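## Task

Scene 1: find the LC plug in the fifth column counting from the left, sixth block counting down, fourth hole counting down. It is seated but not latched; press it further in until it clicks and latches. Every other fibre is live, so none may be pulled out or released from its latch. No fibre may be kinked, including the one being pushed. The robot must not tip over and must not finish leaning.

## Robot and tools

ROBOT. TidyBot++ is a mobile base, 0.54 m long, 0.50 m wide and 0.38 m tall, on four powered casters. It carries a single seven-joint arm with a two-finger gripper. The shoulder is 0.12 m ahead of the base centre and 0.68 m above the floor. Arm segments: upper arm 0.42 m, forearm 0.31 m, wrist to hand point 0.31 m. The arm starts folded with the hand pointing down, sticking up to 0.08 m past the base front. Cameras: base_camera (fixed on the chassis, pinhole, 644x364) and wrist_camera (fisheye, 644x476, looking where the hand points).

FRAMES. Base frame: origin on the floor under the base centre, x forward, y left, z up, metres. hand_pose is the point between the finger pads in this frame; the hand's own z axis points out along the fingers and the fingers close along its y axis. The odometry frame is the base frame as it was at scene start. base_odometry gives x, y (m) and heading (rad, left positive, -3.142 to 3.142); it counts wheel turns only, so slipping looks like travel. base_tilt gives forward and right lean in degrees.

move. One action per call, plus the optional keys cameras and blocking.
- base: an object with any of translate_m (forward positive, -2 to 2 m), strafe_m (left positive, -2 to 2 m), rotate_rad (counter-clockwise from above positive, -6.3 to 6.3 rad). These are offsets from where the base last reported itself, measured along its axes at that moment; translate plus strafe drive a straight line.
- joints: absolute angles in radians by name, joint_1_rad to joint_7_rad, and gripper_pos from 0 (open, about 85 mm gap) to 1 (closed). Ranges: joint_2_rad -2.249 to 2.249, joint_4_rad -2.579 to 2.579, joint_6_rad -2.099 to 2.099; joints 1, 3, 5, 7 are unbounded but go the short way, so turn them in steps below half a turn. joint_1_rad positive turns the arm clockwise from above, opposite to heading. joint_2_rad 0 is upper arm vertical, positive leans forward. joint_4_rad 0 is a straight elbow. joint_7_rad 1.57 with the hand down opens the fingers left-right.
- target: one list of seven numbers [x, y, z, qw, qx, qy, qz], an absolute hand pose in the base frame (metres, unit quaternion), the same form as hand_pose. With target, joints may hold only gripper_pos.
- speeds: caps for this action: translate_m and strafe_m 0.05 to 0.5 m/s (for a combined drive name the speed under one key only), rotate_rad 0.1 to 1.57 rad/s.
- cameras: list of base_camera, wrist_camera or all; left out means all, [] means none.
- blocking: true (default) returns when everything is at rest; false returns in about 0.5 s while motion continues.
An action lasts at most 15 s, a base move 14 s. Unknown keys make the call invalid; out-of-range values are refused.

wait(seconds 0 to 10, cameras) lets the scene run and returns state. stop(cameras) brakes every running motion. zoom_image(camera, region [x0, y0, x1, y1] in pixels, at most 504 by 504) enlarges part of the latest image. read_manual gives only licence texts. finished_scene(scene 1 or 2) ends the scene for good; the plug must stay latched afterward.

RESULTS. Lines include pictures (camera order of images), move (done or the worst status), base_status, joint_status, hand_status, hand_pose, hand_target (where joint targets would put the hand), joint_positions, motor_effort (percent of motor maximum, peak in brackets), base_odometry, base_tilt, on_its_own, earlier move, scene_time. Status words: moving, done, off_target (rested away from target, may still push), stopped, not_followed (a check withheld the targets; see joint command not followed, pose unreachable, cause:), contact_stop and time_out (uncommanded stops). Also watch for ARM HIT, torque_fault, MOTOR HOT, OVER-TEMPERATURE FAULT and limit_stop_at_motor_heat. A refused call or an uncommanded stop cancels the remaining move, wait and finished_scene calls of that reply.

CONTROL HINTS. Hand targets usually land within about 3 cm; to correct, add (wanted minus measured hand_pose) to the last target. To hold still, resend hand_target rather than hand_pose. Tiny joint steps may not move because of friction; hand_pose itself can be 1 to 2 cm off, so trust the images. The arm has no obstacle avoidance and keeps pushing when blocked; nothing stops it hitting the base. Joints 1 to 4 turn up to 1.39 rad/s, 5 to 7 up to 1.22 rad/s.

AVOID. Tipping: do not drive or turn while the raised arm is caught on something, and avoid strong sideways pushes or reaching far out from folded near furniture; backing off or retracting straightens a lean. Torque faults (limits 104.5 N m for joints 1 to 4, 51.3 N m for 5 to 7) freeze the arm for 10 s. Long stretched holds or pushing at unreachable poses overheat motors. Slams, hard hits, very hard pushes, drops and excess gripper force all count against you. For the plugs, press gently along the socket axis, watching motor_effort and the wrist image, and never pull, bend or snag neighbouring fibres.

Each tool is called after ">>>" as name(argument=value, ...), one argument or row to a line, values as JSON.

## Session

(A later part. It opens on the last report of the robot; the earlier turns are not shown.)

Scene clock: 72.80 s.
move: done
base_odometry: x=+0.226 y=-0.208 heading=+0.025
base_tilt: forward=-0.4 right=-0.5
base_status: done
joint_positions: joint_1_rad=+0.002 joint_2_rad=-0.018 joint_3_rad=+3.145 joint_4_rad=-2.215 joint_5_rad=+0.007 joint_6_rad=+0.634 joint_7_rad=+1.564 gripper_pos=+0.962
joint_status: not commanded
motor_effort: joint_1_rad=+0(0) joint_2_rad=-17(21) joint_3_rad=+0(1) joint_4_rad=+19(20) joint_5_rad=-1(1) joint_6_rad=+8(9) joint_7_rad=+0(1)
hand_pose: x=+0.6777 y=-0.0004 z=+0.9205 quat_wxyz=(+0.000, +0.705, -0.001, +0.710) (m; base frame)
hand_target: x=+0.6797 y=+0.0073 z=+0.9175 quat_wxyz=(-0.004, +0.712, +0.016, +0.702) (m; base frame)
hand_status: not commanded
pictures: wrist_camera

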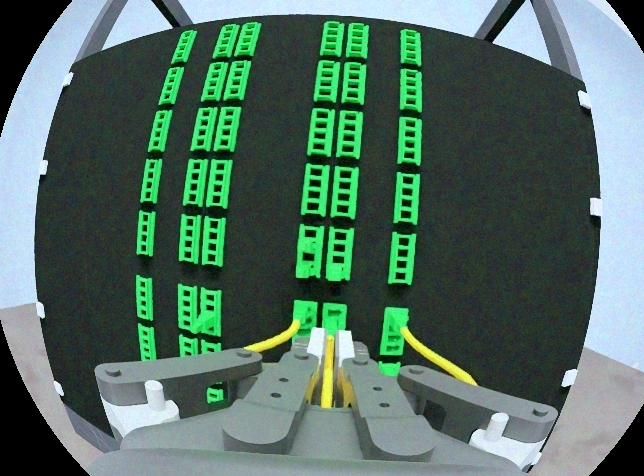

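>>> move(
  base={"translate_m": 0.003},
  speeds={"translate_m": 0.05},
  cameras=["wrist_camera"],
)

>>> zoom_image(
  camera="wrist_camera",
  region=[290, 290, 370, 370],
)

Scene clock: 73.77 s.
move: done
base_odometry: x=+0.229 y=-0.208 heading=+0.025
base_tilt: forward=-0.4 right=-0.6
base_status: done
joint_positions: joint_1_rad=+0.002 joint_2_rad=-0.018 joint_3_rad=+3.145 joint_4_rad=-2.215 joint_5_rad=+0.007 joint_6_rad=+0.634 joint_7_rad=+1.564 gripper_pos=+0.962
joint_status: not commanded
motor_effort: joint_1_rad=+0(0) joint_2_rad=-18(20) joint_3_rad=+0(1) joint_4_rad=+19(20) joint_5_rad=+0(1) joint_6_rad=+8(9) joint_7_rad=+0(1)
hand_pose: x=+0.6776 y=-0.0004 z=+0.9207 quat_wxyz=(+0.000, +0.704, -0.001, +0.710) (m; base frame)
hand_target: x=+0.6797 y=+0.0073 z=+0.9175 quat_wxyz=(-0.004, +0.712, +0.016, +0.702) (m; base frame)
hand_status: not commanded
pictures: wrist_camera

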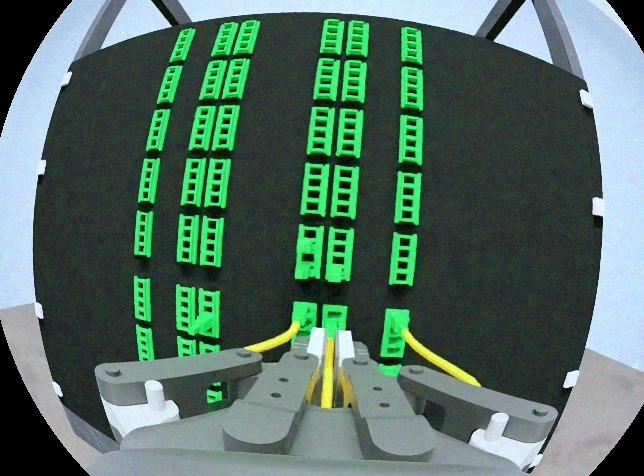

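Scaled by 6.300.

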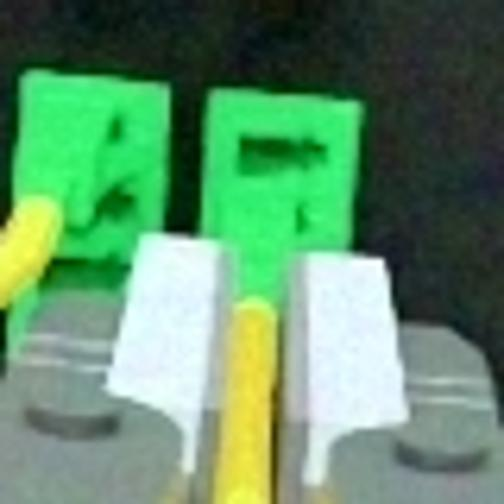

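>>> move(
  base={"translate_m": 0.003},
  speeds={"translate_m": 0.05},
  cameras=["wrist_camera"],
)

>>> zoom_image(
  camera="wrist_camera",
  region=[310, 300, 360, 350],
)

Scene clock: 74.70 s.
move: done
base_odometry: x=+0.233 y=-0.208 heading=+0.025
base_tilt: forward=-0.5 right=-0.6
base_status: done
joint_positions: joint_1_rad=+0.002 joint_2_rad=-0.018 joint_3_rad=+3.145 joint_4_rad=-2.214 joint_5_rad=+0.007 joint_6_rad=+0.633 joint_7_rad=+1.564 gripper_pos=+0.962
joint_status: not commanded
motor_effort: joint_1_rad=+0(1) joint_2_rad=-17(20) joint_3_rad=-1(1) joint_4_rad=+19(20) joint_5_rad=-1(1) joint_6_rad=+8(8) joint_7_rad=+0(0)
hand_pose: x=+0.6776 y=-0.0004 z=+0.9208 quat_wxyz=(+0.000, +0.704, -0.001, +0.710) (m; base frame)
hand_target: x=+0.6797 y=+0.0073 z=+0.9175 quat_wxyz=(-0.004, +0.712, +0.016, +0.702) (m; base frame)
hand_status: not commanded
pictures: wrist_camera

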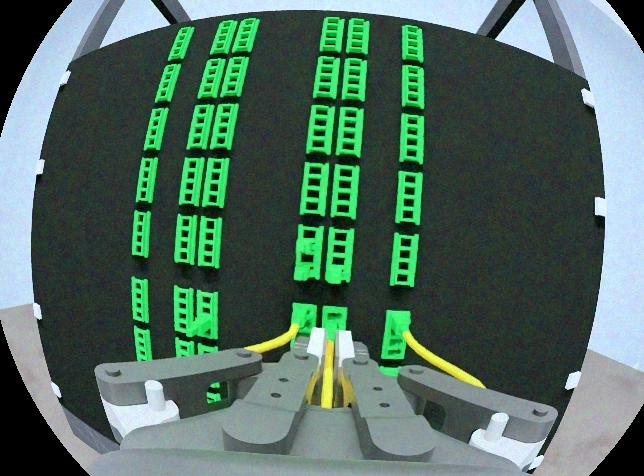

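Scaled by 10.080.

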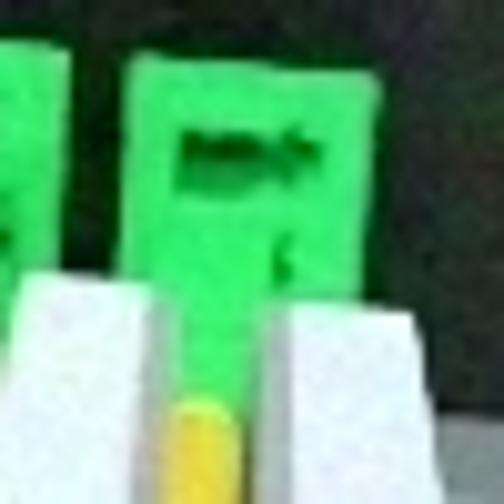

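>>> zoom_image(
  camera="wrist_camera",
  region=[380, 300, 420, 340],
)

>>> zoom_image(
  camera="wrist_camera",
  region=[285, 300, 325, 340],
)

Scaled by 12.600.

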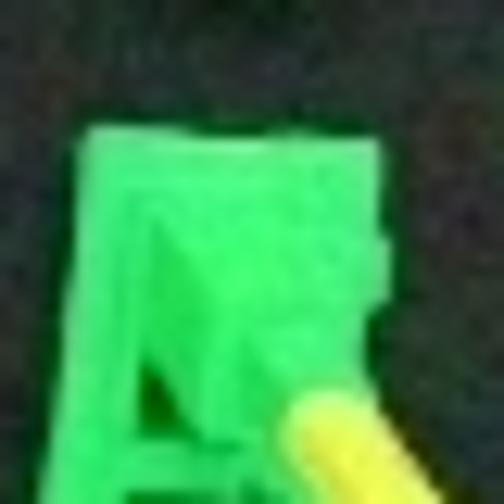

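Scaled by 12.600.

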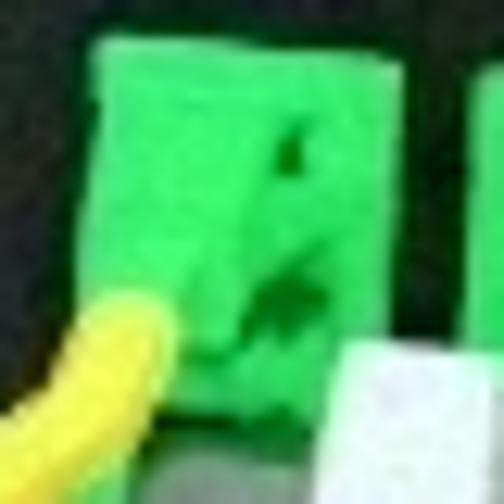

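>>> move(
  base={"translate_m": 0.003},
  speeds={"translate_m": 0.05},
  cameras=["wrist_camera"],
)

>>> zoom_image(
  camera="wrist_camera",
  region=[310, 300, 360, 350],
)

>>> zoom_image(
  camera="wrist_camera",
  region=[230, 290, 340, 400],
)

Scene clock: 80.07 s.
move: done
base_odometry: x=+0.236 y=-0.207 heading=+0.025
base_tilt: forward=-0.4 right=-0.6
base_status: done
joint_positions: joint_1_rad=+0.002 joint_2_rad=-0.018 joint_3_rad=+3.145 joint_4_rad=-2.214 joint_5_rad=+0.007 joint_6_rad=+0.633 joint_7_rad=+1.564 gripper_pos=+0.962
joint_status: not commanded
motor_effort: joint_1_rad=+0(0) joint_2_rad=-18(20) joint_3_rad=+0(1) joint_4_rad=+19(20) joint_5_rad=+0(1) joint_6_rad=+8(9) joint_7_rad=+0(1)
hand_pose: x=+0.6775 y=-0.0004 z=+0.9209 quat_wxyz=(+0.000, +0.704, -0.001, +0.710) (m; base frame)
hand_target: x=+0.6797 y=+0.0073 z=+0.9175 quat_wxyz=(-0.004, +0.712, +0.016, +0.702) (m; base frame)
hand_status: not commanded
pictures: wrist_camera

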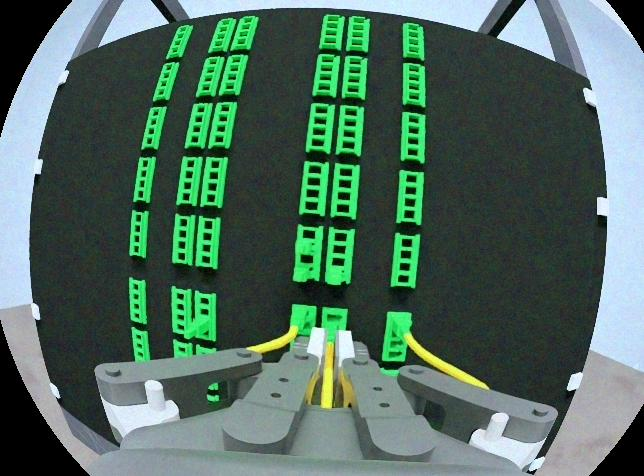

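Scaled by 10.080.

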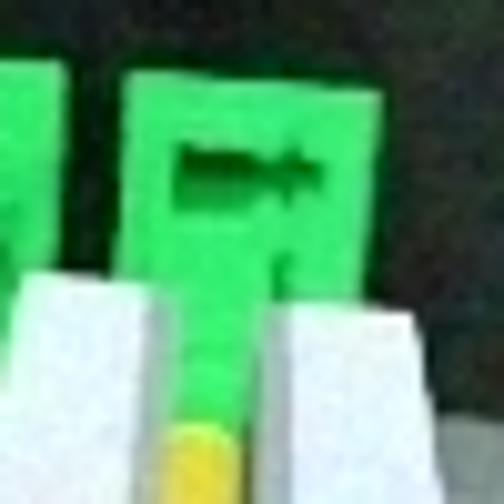

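Scaled by 4.582.

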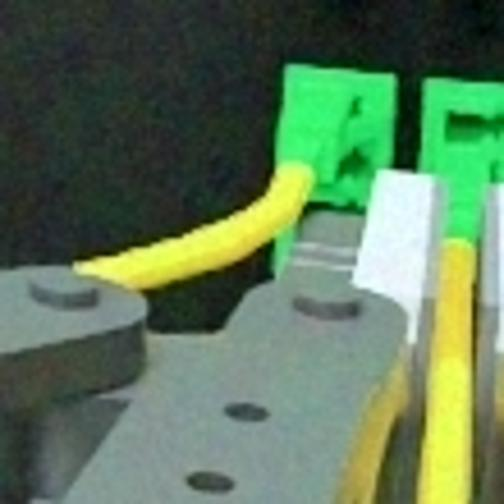

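>>> move(
  joints={"joint_2_rad": 0.0005, "joint_4_rad": -2.232, "joint_6_rad": 0.680},
  cameras=["wrist_camera"],
)

>>> zoom_image(
  camera="wrist_camera",
  region=[310, 300, 360, 350],
)

Scene clock: 87.37 s.
move: done
base_odometry: x=+0.236 y=-0.207 heading=+0.025
base_tilt: forward=-0.4 right=-0.6
base_status: not commanded
joint_positions: joint_1_rad=+0.002 joint_2_rad=-0.009 joint_3_rad=+3.145 joint_4_rad=-2.228 joint_5_rad=+0.007 joint_6_rad=+0.675 joint_7_rad=+1.564 gripper_pos=+0.962
joint_status: all done
motor_effort: joint_1_rad=+0(0) joint_2_rad=-18(19) joint_3_rad=+0(1) joint_4_rad=+19(20) joint_5_rad=-1(1) joint_6_rad=+8(9) joint_7_rad=+0(0)
hand_pose: x=+0.6771 y=-0.0003 z=+0.9216 quat_wxyz=(+0.000, +0.697, -0.001, +0.717) (m; base frame)
hand_target: x=+0.6782 y=+0.0088 z=+0.9147 quat_wxyz=(-0.007, +0.701, +0.016, +0.713) (m; base frame)
hand_status: not commanded
pictures: wrist_camera

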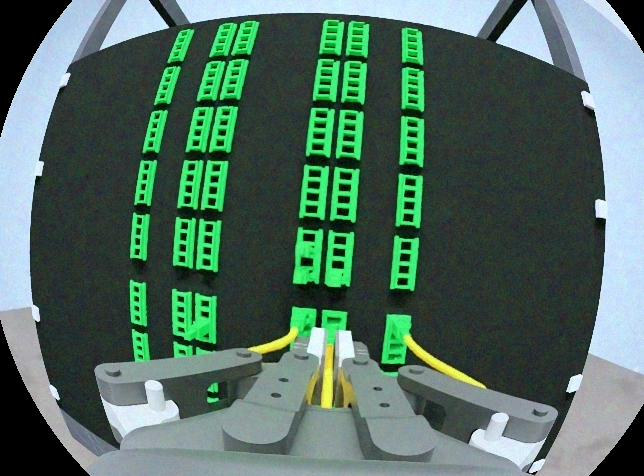

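Scaled by 10.080.

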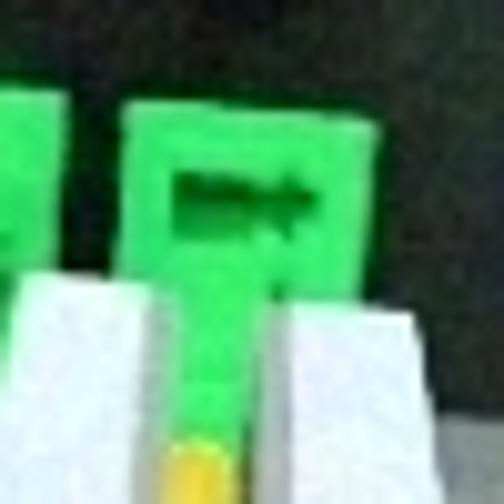

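>>> move(
  joints={"joint_6_rad": 0.622},
  cameras=["wrist_camera"],
)

>>> zoom_image(
  camera="wrist_camera",
  region=[310, 300, 360, 350],
)

Scene clock: 88.37 s.
move: done
base_odometry: x=+0.236 y=-0.207 heading=+0.025
base_tilt: forward=-0.4 right=-0.7
base_status: not commanded
joint_positions: joint_1_rad=+0.002 joint_2_rad=-0.009 joint_3_rad=+3.145 joint_4_rad=-2.228 joint_5_rad=+0.007 joint_6_rad=+0.636 joint_7_rad=+1.564 gripper_pos=+0.962
joint_status: all done
motor_effort: joint_1_rad=+0(0) joint_2_rad=-17(18) joint_3_rad=-1(1) joint_4_rad=+18(20) joint_5_rad=+0(1) joint_6_rad=+8(8) joint_7_rad=+0(0)
hand_pose: x=+0.6772 y=-0.0003 z=+0.9092 quat_wxyz=(+0.000, +0.711, -0.001, +0.703) (m; base frame)
hand_target: x=+0.6780 y=+0.0077 z=+0.8967 quat_wxyz=(-0.006, +0.721, +0.016, +0.692) (m; base frame)
hand_status: not commanded
pictures: wrist_camera

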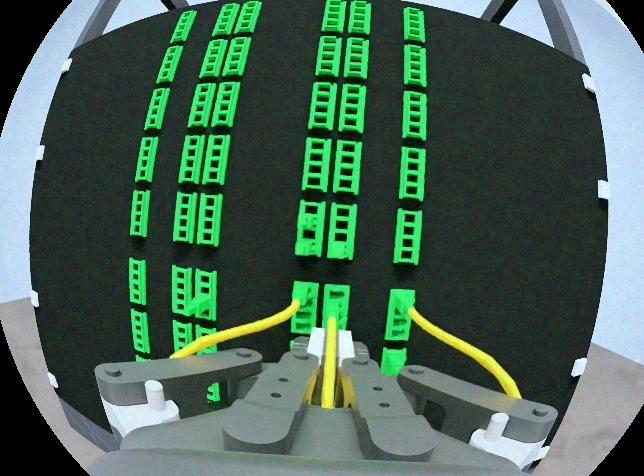

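Scaled by 10.080.

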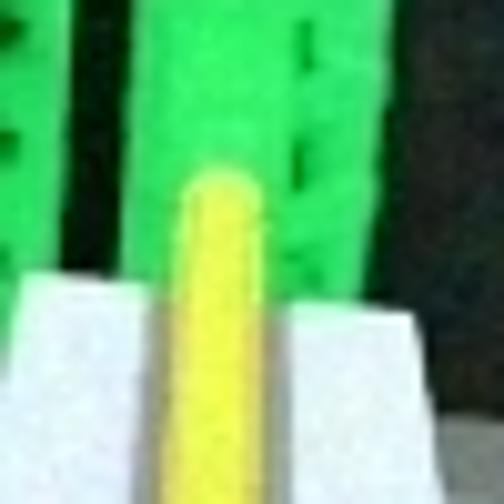

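>>> move(
  base={"translate_m": 0.003},
  speeds={"translate_m": 0.05},
  cameras=["wrist_camera"],
)

>>> zoom_image(
  camera="wrist_camera",
  region=[310, 300, 360, 350],
)

Scene clock: 91.53 s.
move: done
base_odometry: x=+0.239 y=-0.207 heading=+0.025
base_tilt: forward=-0.4 right=-0.6
base_status: done
joint_positions: joint_1_rad=+0.002 joint_2_rad=-0.009 joint_3_rad=+3.145 joint_4_rad=-2.228 joint_5_rad=+0.007 joint_6_rad=+0.636 joint_7_rad=+1.564 gripper_pos=+0.962
joint_status: not commanded
motor_effort: joint_1_rad=+0(0) joint_2_rad=-18(18) joint_3_rad=+0(1) joint_4_rad=+19(20) joint_5_rad=-1(1) joint_6_rad=+8(8) joint_7_rad=+0(1)
hand_pose: x=+0.6772 y=-0.0003 z=+0.9091 quat_wxyz=(+0.000, +0.711, -0.001, +0.703) (m; base frame)
hand_target: x=+0.6780 y=+0.0077 z=+0.8967 quat_wxyz=(-0.006, +0.721, +0.016, +0.692) (m; base frame)
hand_status: not commanded
pictures: wrist_camera

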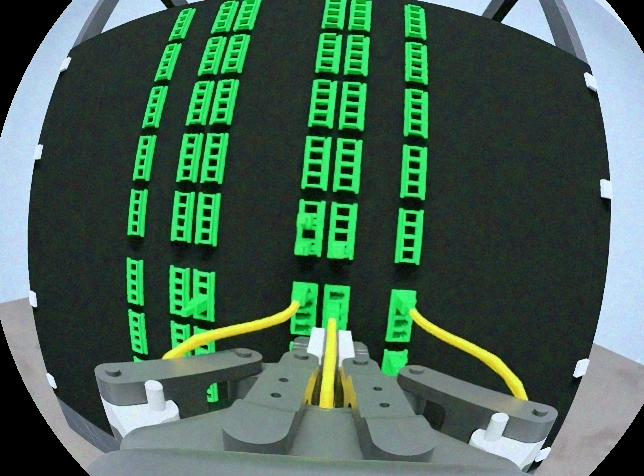

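Scaled by 10.080.

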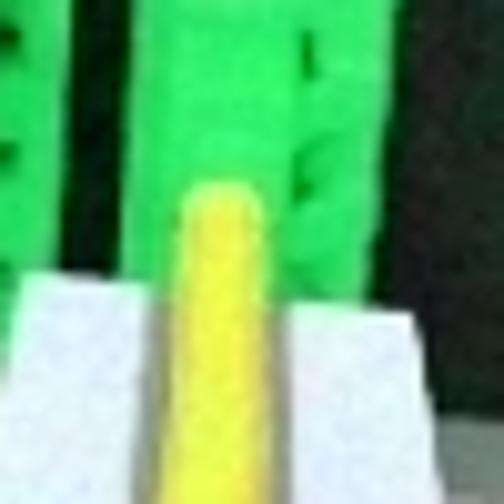

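>>> move(
  base={"translate_m": 0.003},
  speeds={"translate_m": 0.05},
  cameras=["wrist_camera"],
)

>>> zoom_image(
  camera="wrist_camera",
  region=[310, 300, 360, 350],
)

Scene clock: 92.43 s.
move: done
base_odometry: x=+0.242 y=-0.207 heading=+0.025
base_tilt: forward=-0.4 right=-0.6
base_status: done
joint_positions: joint_1_rad=+0.002 joint_2_rad=-0.011 joint_3_rad=+3.144 joint_4_rad=-2.230 joint_5_rad=+0.007 joint_6_rad=+0.636 joint_7_rad=+1.564 gripper_pos=+0.962
joint_status: not commanded
motor_effort: joint_1_rad=+0(0) joint_2_rad=-15(18) joint_3_rad=-1(1) joint_4_rad=+20(21) joint_5_rad=+0(1) joint_6_rad=+8(9) joint_7_rad=+0(1)
hand_pose: x=+0.6764 y=-0.0002 z=+0.9091 quat_wxyz=(+0.000, +0.711, -0.001, +0.703) (m; base frame)
hand_target: x=+0.6780 y=+0.0077 z=+0.8967 quat_wxyz=(-0.006, +0.721, +0.016, +0.692) (m; base frame)
hand_status: not commanded
pictures: wrist_camera

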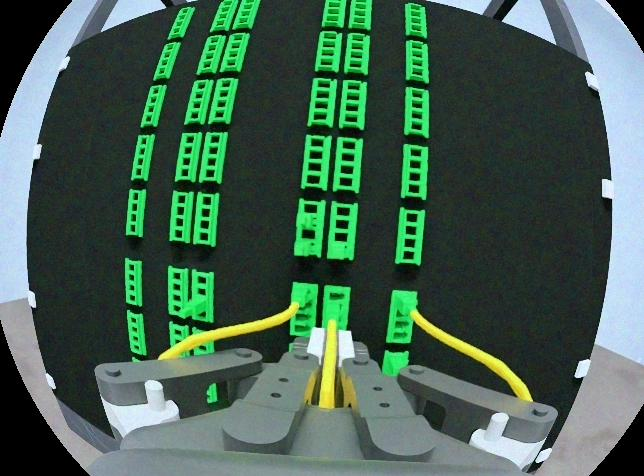

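Scaled by 10.080.

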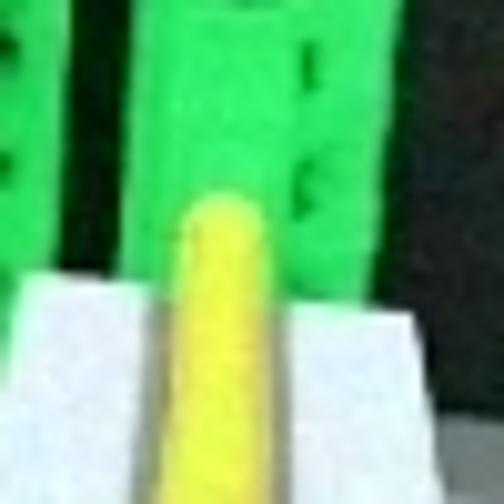

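>>> move(
  base={"translate_m": 0.004},
  speeds={"translate_m": 0.05},
  cameras=["wrist_camera"],
)

>>> zoom_image(
  camera="wrist_camera",
  region=[310, 300, 360, 350],
)

Scene clock: 93.73 s.
move: done
base_odometry: x=+0.246 y=-0.207 heading=+0.025
base_tilt: forward=-0.4 right=-0.6
base_status: done
joint_positions: joint_1_rad=+0.002 joint_2_rad=-0.018 joint_3_rad=+3.144 joint_4_rad=-2.238 joint_5_rad=+0.007 joint_6_rad=+0.636 joint_7_rad=+1.564 gripper_pos=+0.962
joint_status: not commanded
motor_effort: joint_1_rad=+0(1) joint_2_rad=-13(17) joint_3_rad=-1(1) joint_4_rad=+21(24) joint_5_rad=+0(1) joint_6_rad=+7(9) joint_7_rad=+0(1)
hand_pose: x=+0.6731 y=-0.0002 z=+0.9084 quat_wxyz=(+0.000, +0.712, -0.001, +0.702) (m; base frame)
hand_target: x=+0.6780 y=+0.0077 z=+0.8967 quat_wxyz=(-0.006, +0.721, +0.016, +0.692) (m; base frame)
hand_status: not commanded
pictures: wrist_camera

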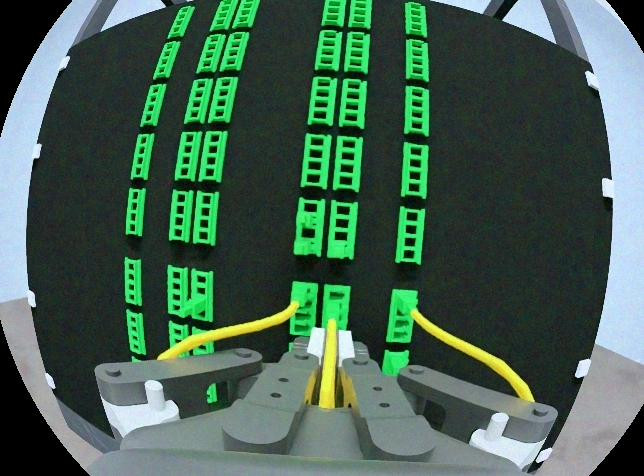

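Scaled by 10.080.

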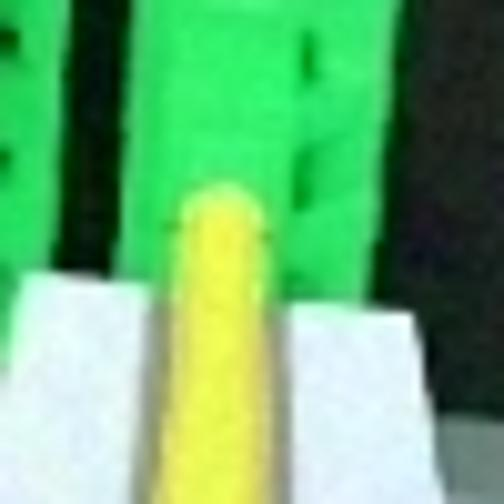

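>>> move(
  base={"translate_m": 0.004},
  speeds={"translate_m": 0.05},
  cameras=["wrist_camera"],
)

>>> zoom_image(
  camera="wrist_camera",
  region=[310, 300, 360, 350],
)

Scene clock: 95.50 s.
move: done
base_odometry: x=+0.250 y=-0.207 heading=+0.025
base_tilt: forward=-0.4 right=-0.5
base_status: done
joint_positions: joint_1_rad=+0.003 joint_2_rad=-0.027 joint_3_rad=+3.143 joint_4_rad=-2.246 joint_5_rad=+0.007 joint_6_rad=+0.636 joint_7_rad=+1.564 gripper_pos=+0.962
joint_status: not commanded
motor_effort: joint_1_rad=+0(1) joint_2_rad=-13(16) joint_3_rad=+0(1) joint_4_rad=+22(26) joint_5_rad=+0(1) joint_6_rad=+7(8) joint_7_rad=+0(1)
hand_pose: x=+0.6696 y=-0.0001 z=+0.9084 quat_wxyz=(+0.000, +0.712, -0.001, +0.703) (m; base frame)
hand_target: x=+0.6780 y=+0.0077 z=+0.8967 quat_wxyz=(-0.006, +0.721, +0.016, +0.692) (m; base frame)
hand_status: not commanded
pictures: wrist_camera

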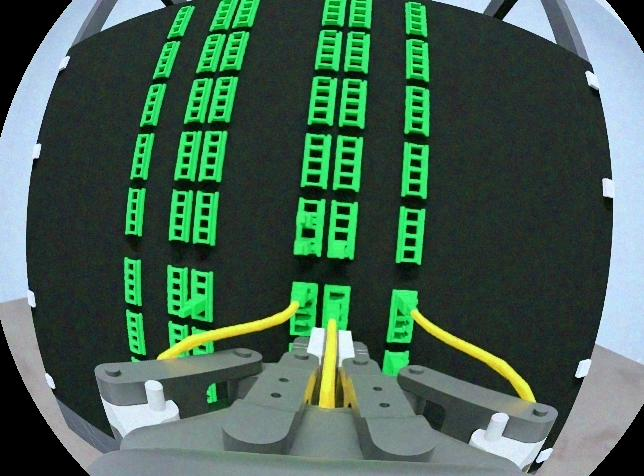

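Scaled by 10.080.

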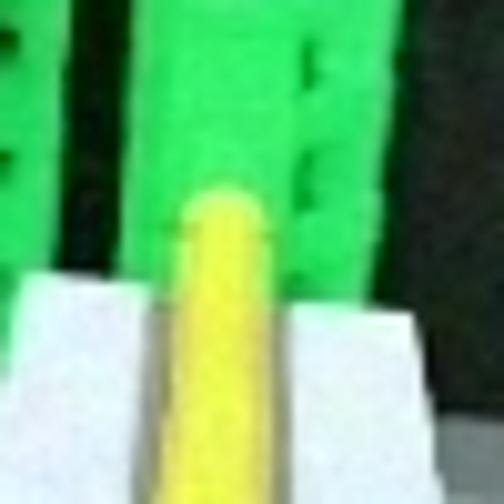

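>>> move(
  base={"translate_m": 0.006},
  speeds={"translate_m": 0.05},
  cameras=["wrist_camera"],
)

>>> zoom_image(
  camera="wrist_camera",
  region=[310, 300, 360, 350],
)

Scene clock: 97.30 s.
move: done
base_odometry: x=+0.255 y=-0.207 heading=+0.025
base_tilt: forward=-0.4 right=-0.6
base_status: done
joint_positions: joint_1_rad=+0.004 joint_2_rad=-0.038 joint_3_rad=+3.143 joint_4_rad=-2.258 joint_5_rad=+0.007 joint_6_rad=+0.636 joint_7_rad=+1.564 gripper_pos=+0.962
joint_status: not commanded
motor_effort: joint_1_rad=+0(1) joint_2_rad=-9(13) joint_3_rad=+0(1) joint_4_rad=+24(30) joint_5_rad=+0(1) joint_6_rad=+7(9) joint_7_rad=+0(0)
hand_pose: x=+0.6646 y=+0.0000 z=+0.9084 quat_wxyz=(+0.000, +0.712, -0.001, +0.703) (m; base frame)
hand_target: x=+0.6780 y=+0.0077 z=+0.8967 quat_wxyz=(-0.006, +0.721, +0.016, +0.692) (m; base frame)
hand_status: not commanded
pictures: wrist_camera

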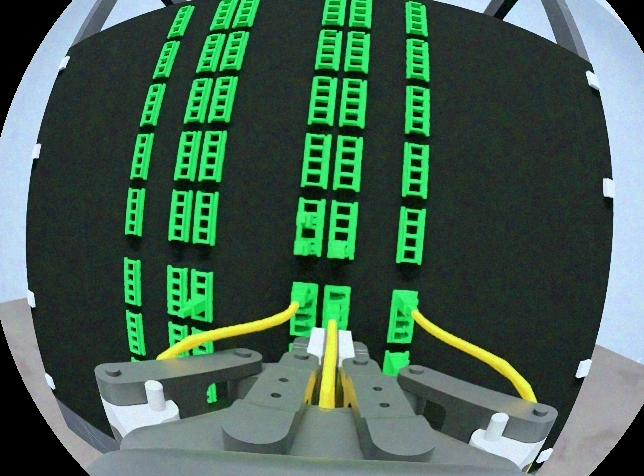

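Scaled by 10.080.

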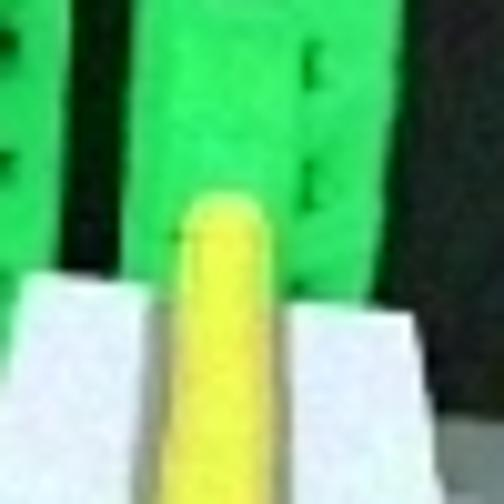

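>>> move(
  base={"translate_m": 0.005},
  speeds={"translate_m": 0.05},
  cameras=["wrist_camera"],
)

>>> zoom_image(
  camera="wrist_camera",
  region=[290, 280, 370, 350],
)

Scene clock: 99.03 s.
move: done
base_odometry: x=+0.260 y=-0.207 heading=+0.025
base_tilt: forward=-0.5 right=-0.6
base_status: done
joint_positions: joint_1_rad=+0.004 joint_2_rad=-0.049 joint_3_rad=+3.142 joint_4_rad=-2.268 joint_5_rad=+0.007 joint_6_rad=+0.636 joint_7_rad=+1.564 gripper_pos=+0.962
joint_status: not commanded
motor_effort: joint_1_rad=+0(1) joint_2_rad=-8(11) joint_3_rad=+0(1) joint_4_rad=+25(32) joint_5_rad=+1(1) joint_6_rad=+8(9) joint_7_rad=+0(1)
hand_pose: x=+0.6604 y=+0.0001 z=+0.9083 quat_wxyz=(+0.000, +0.712, -0.001, +0.703) (m; base frame)
hand_target: x=+0.6780 y=+0.0077 z=+0.8967 quat_wxyz=(-0.006, +0.721, +0.016, +0.692) (m; base frame)
hand_status: not commanded
pictures: wrist_camera

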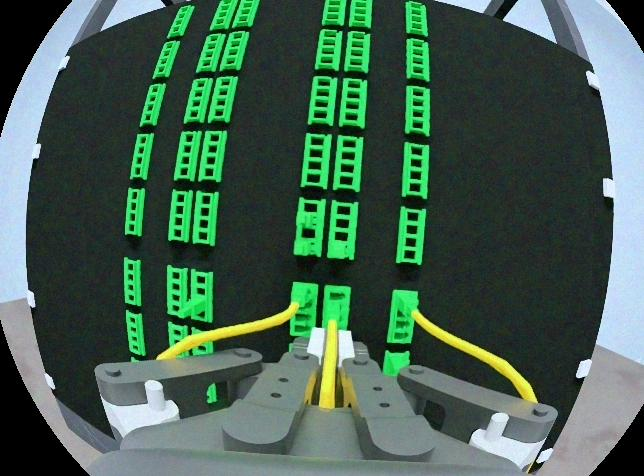

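Scaled by 6.300.

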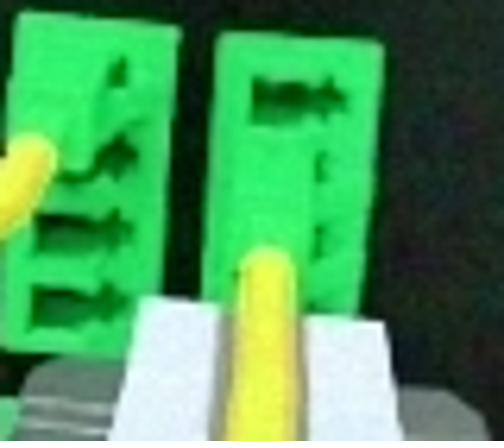

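>>> move(
  base={"translate_m": -0.10},
  speeds={"translate_m": 0.12},
  cameras=["wrist_camera"],
)

>>> move(
  target=[0.661, 0.128, 0.89, 0.2988, 0.6408, -0.2988, 0.6408],
  cameras=["wrist_camera"],
)

Scene clock: 102.13 s.
move: done
base_odometry: x=+0.160 y=-0.210 heading=+0.025
base_tilt: forward=-0.4 right=-0.7
base_status: done
joint_positions: joint_1_rad=+0.004 joint_2_rad=-0.002 joint_3_rad=+3.142 joint_4_rad=-2.234 joint_5_rad=+0.007 joint_6_rad=+0.636 joint_7_rad=+1.564 gripper_pos=+0.962
joint_status: not commanded
motor_effort: joint_1_rad=+0(1) joint_2_rad=-18(20) joint_3_rad=-1(1) joint_4_rad=+19(24) joint_5_rad=+0(1) joint_6_rad=+8(9) joint_7_rad=+0(1)
hand_pose: x=+0.6775 y=-0.0001 z=+0.9016 quat_wxyz=(+0.000, +0.716, -0.001, +0.698) (m; base frame)
hand_target: x=+0.6780 y=+0.0077 z=+0.8967 quat_wxyz=(-0.006, +0.721, +0.016, +0.692) (m; base frame)
hand_status: not commanded
pictures: wrist_camera

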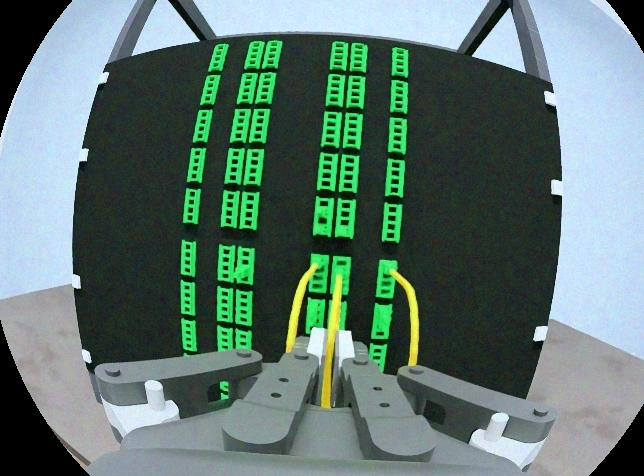

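Scene clock: 104.80 s.
move: off_target
base_odometry: x=+0.160 y=-0.210 heading=+0.025
base_tilt: forward=-0.4 right=-0.6
base_status: not commanded
joint_positions: joint_1_rad=-0.826 joint_2_rad=+0.551 joint_3_rad=+3.157 joint_4_rad=-1.521 joint_5_rad=-1.560 joint_6_rad=+1.625 joint_7_rad=+2.604 gripper_pos=+0.962
joint_status: not commanded
motor_effort: joint_1_rad=+0(1) joint_2_rad=-32(34) joint_3_rad=+2(3) joint_4_rad=+15(20) joint_5_rad=+8(8) joint_6_rad=+4(9) joint_7_rad=+0(0)
hand_pose: x=+0.6746 y=+0.1392 z=+0.9034 quat_wxyz=(+0.269, +0.632, -0.281, +0.671) (m; base frame)
hand_target: x=+0.6610 y=+0.1280 z=+0.8900 quat_wxyz=(+0.299, +0.641, -0.299, +0.641) (m; base frame)
hand_status: off_target (0.022 m and 5.4 deg from the pose sent, 0.130 m and 50.0 deg at the start)
pictures: wrist_camera

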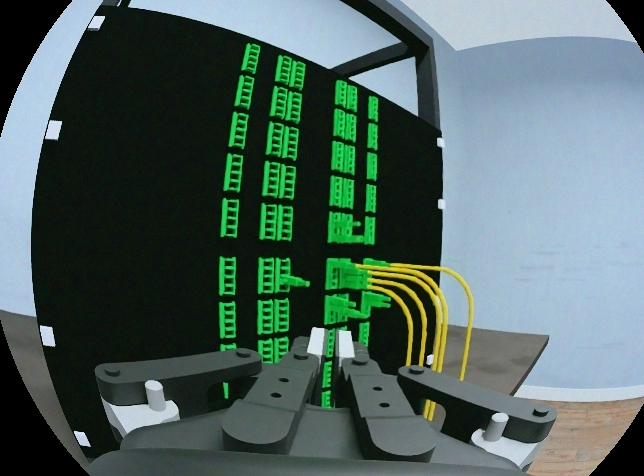

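>>> zoom_image(
  camera="wrist_camera",
  region=[320, 250, 400, 330],
)

>>> zoom_image(
  camera="wrist_camera",
  region=[322, 252, 372, 302],
)

Scaled by 6.300.

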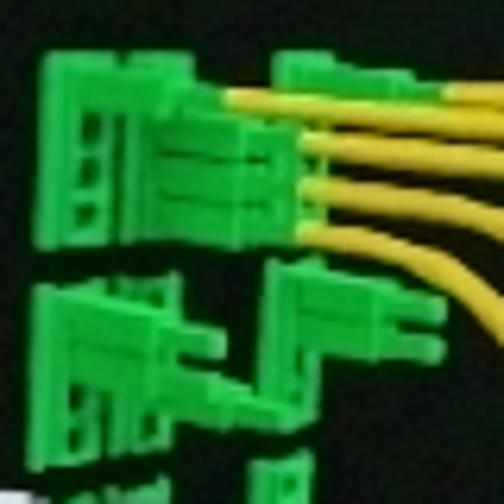

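Scaled by 10.080.

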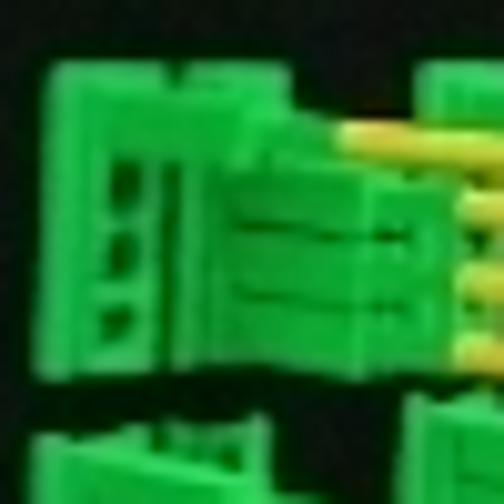

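>>> finished_scene(
  scene=1,
)

The scene is finished: the task was done.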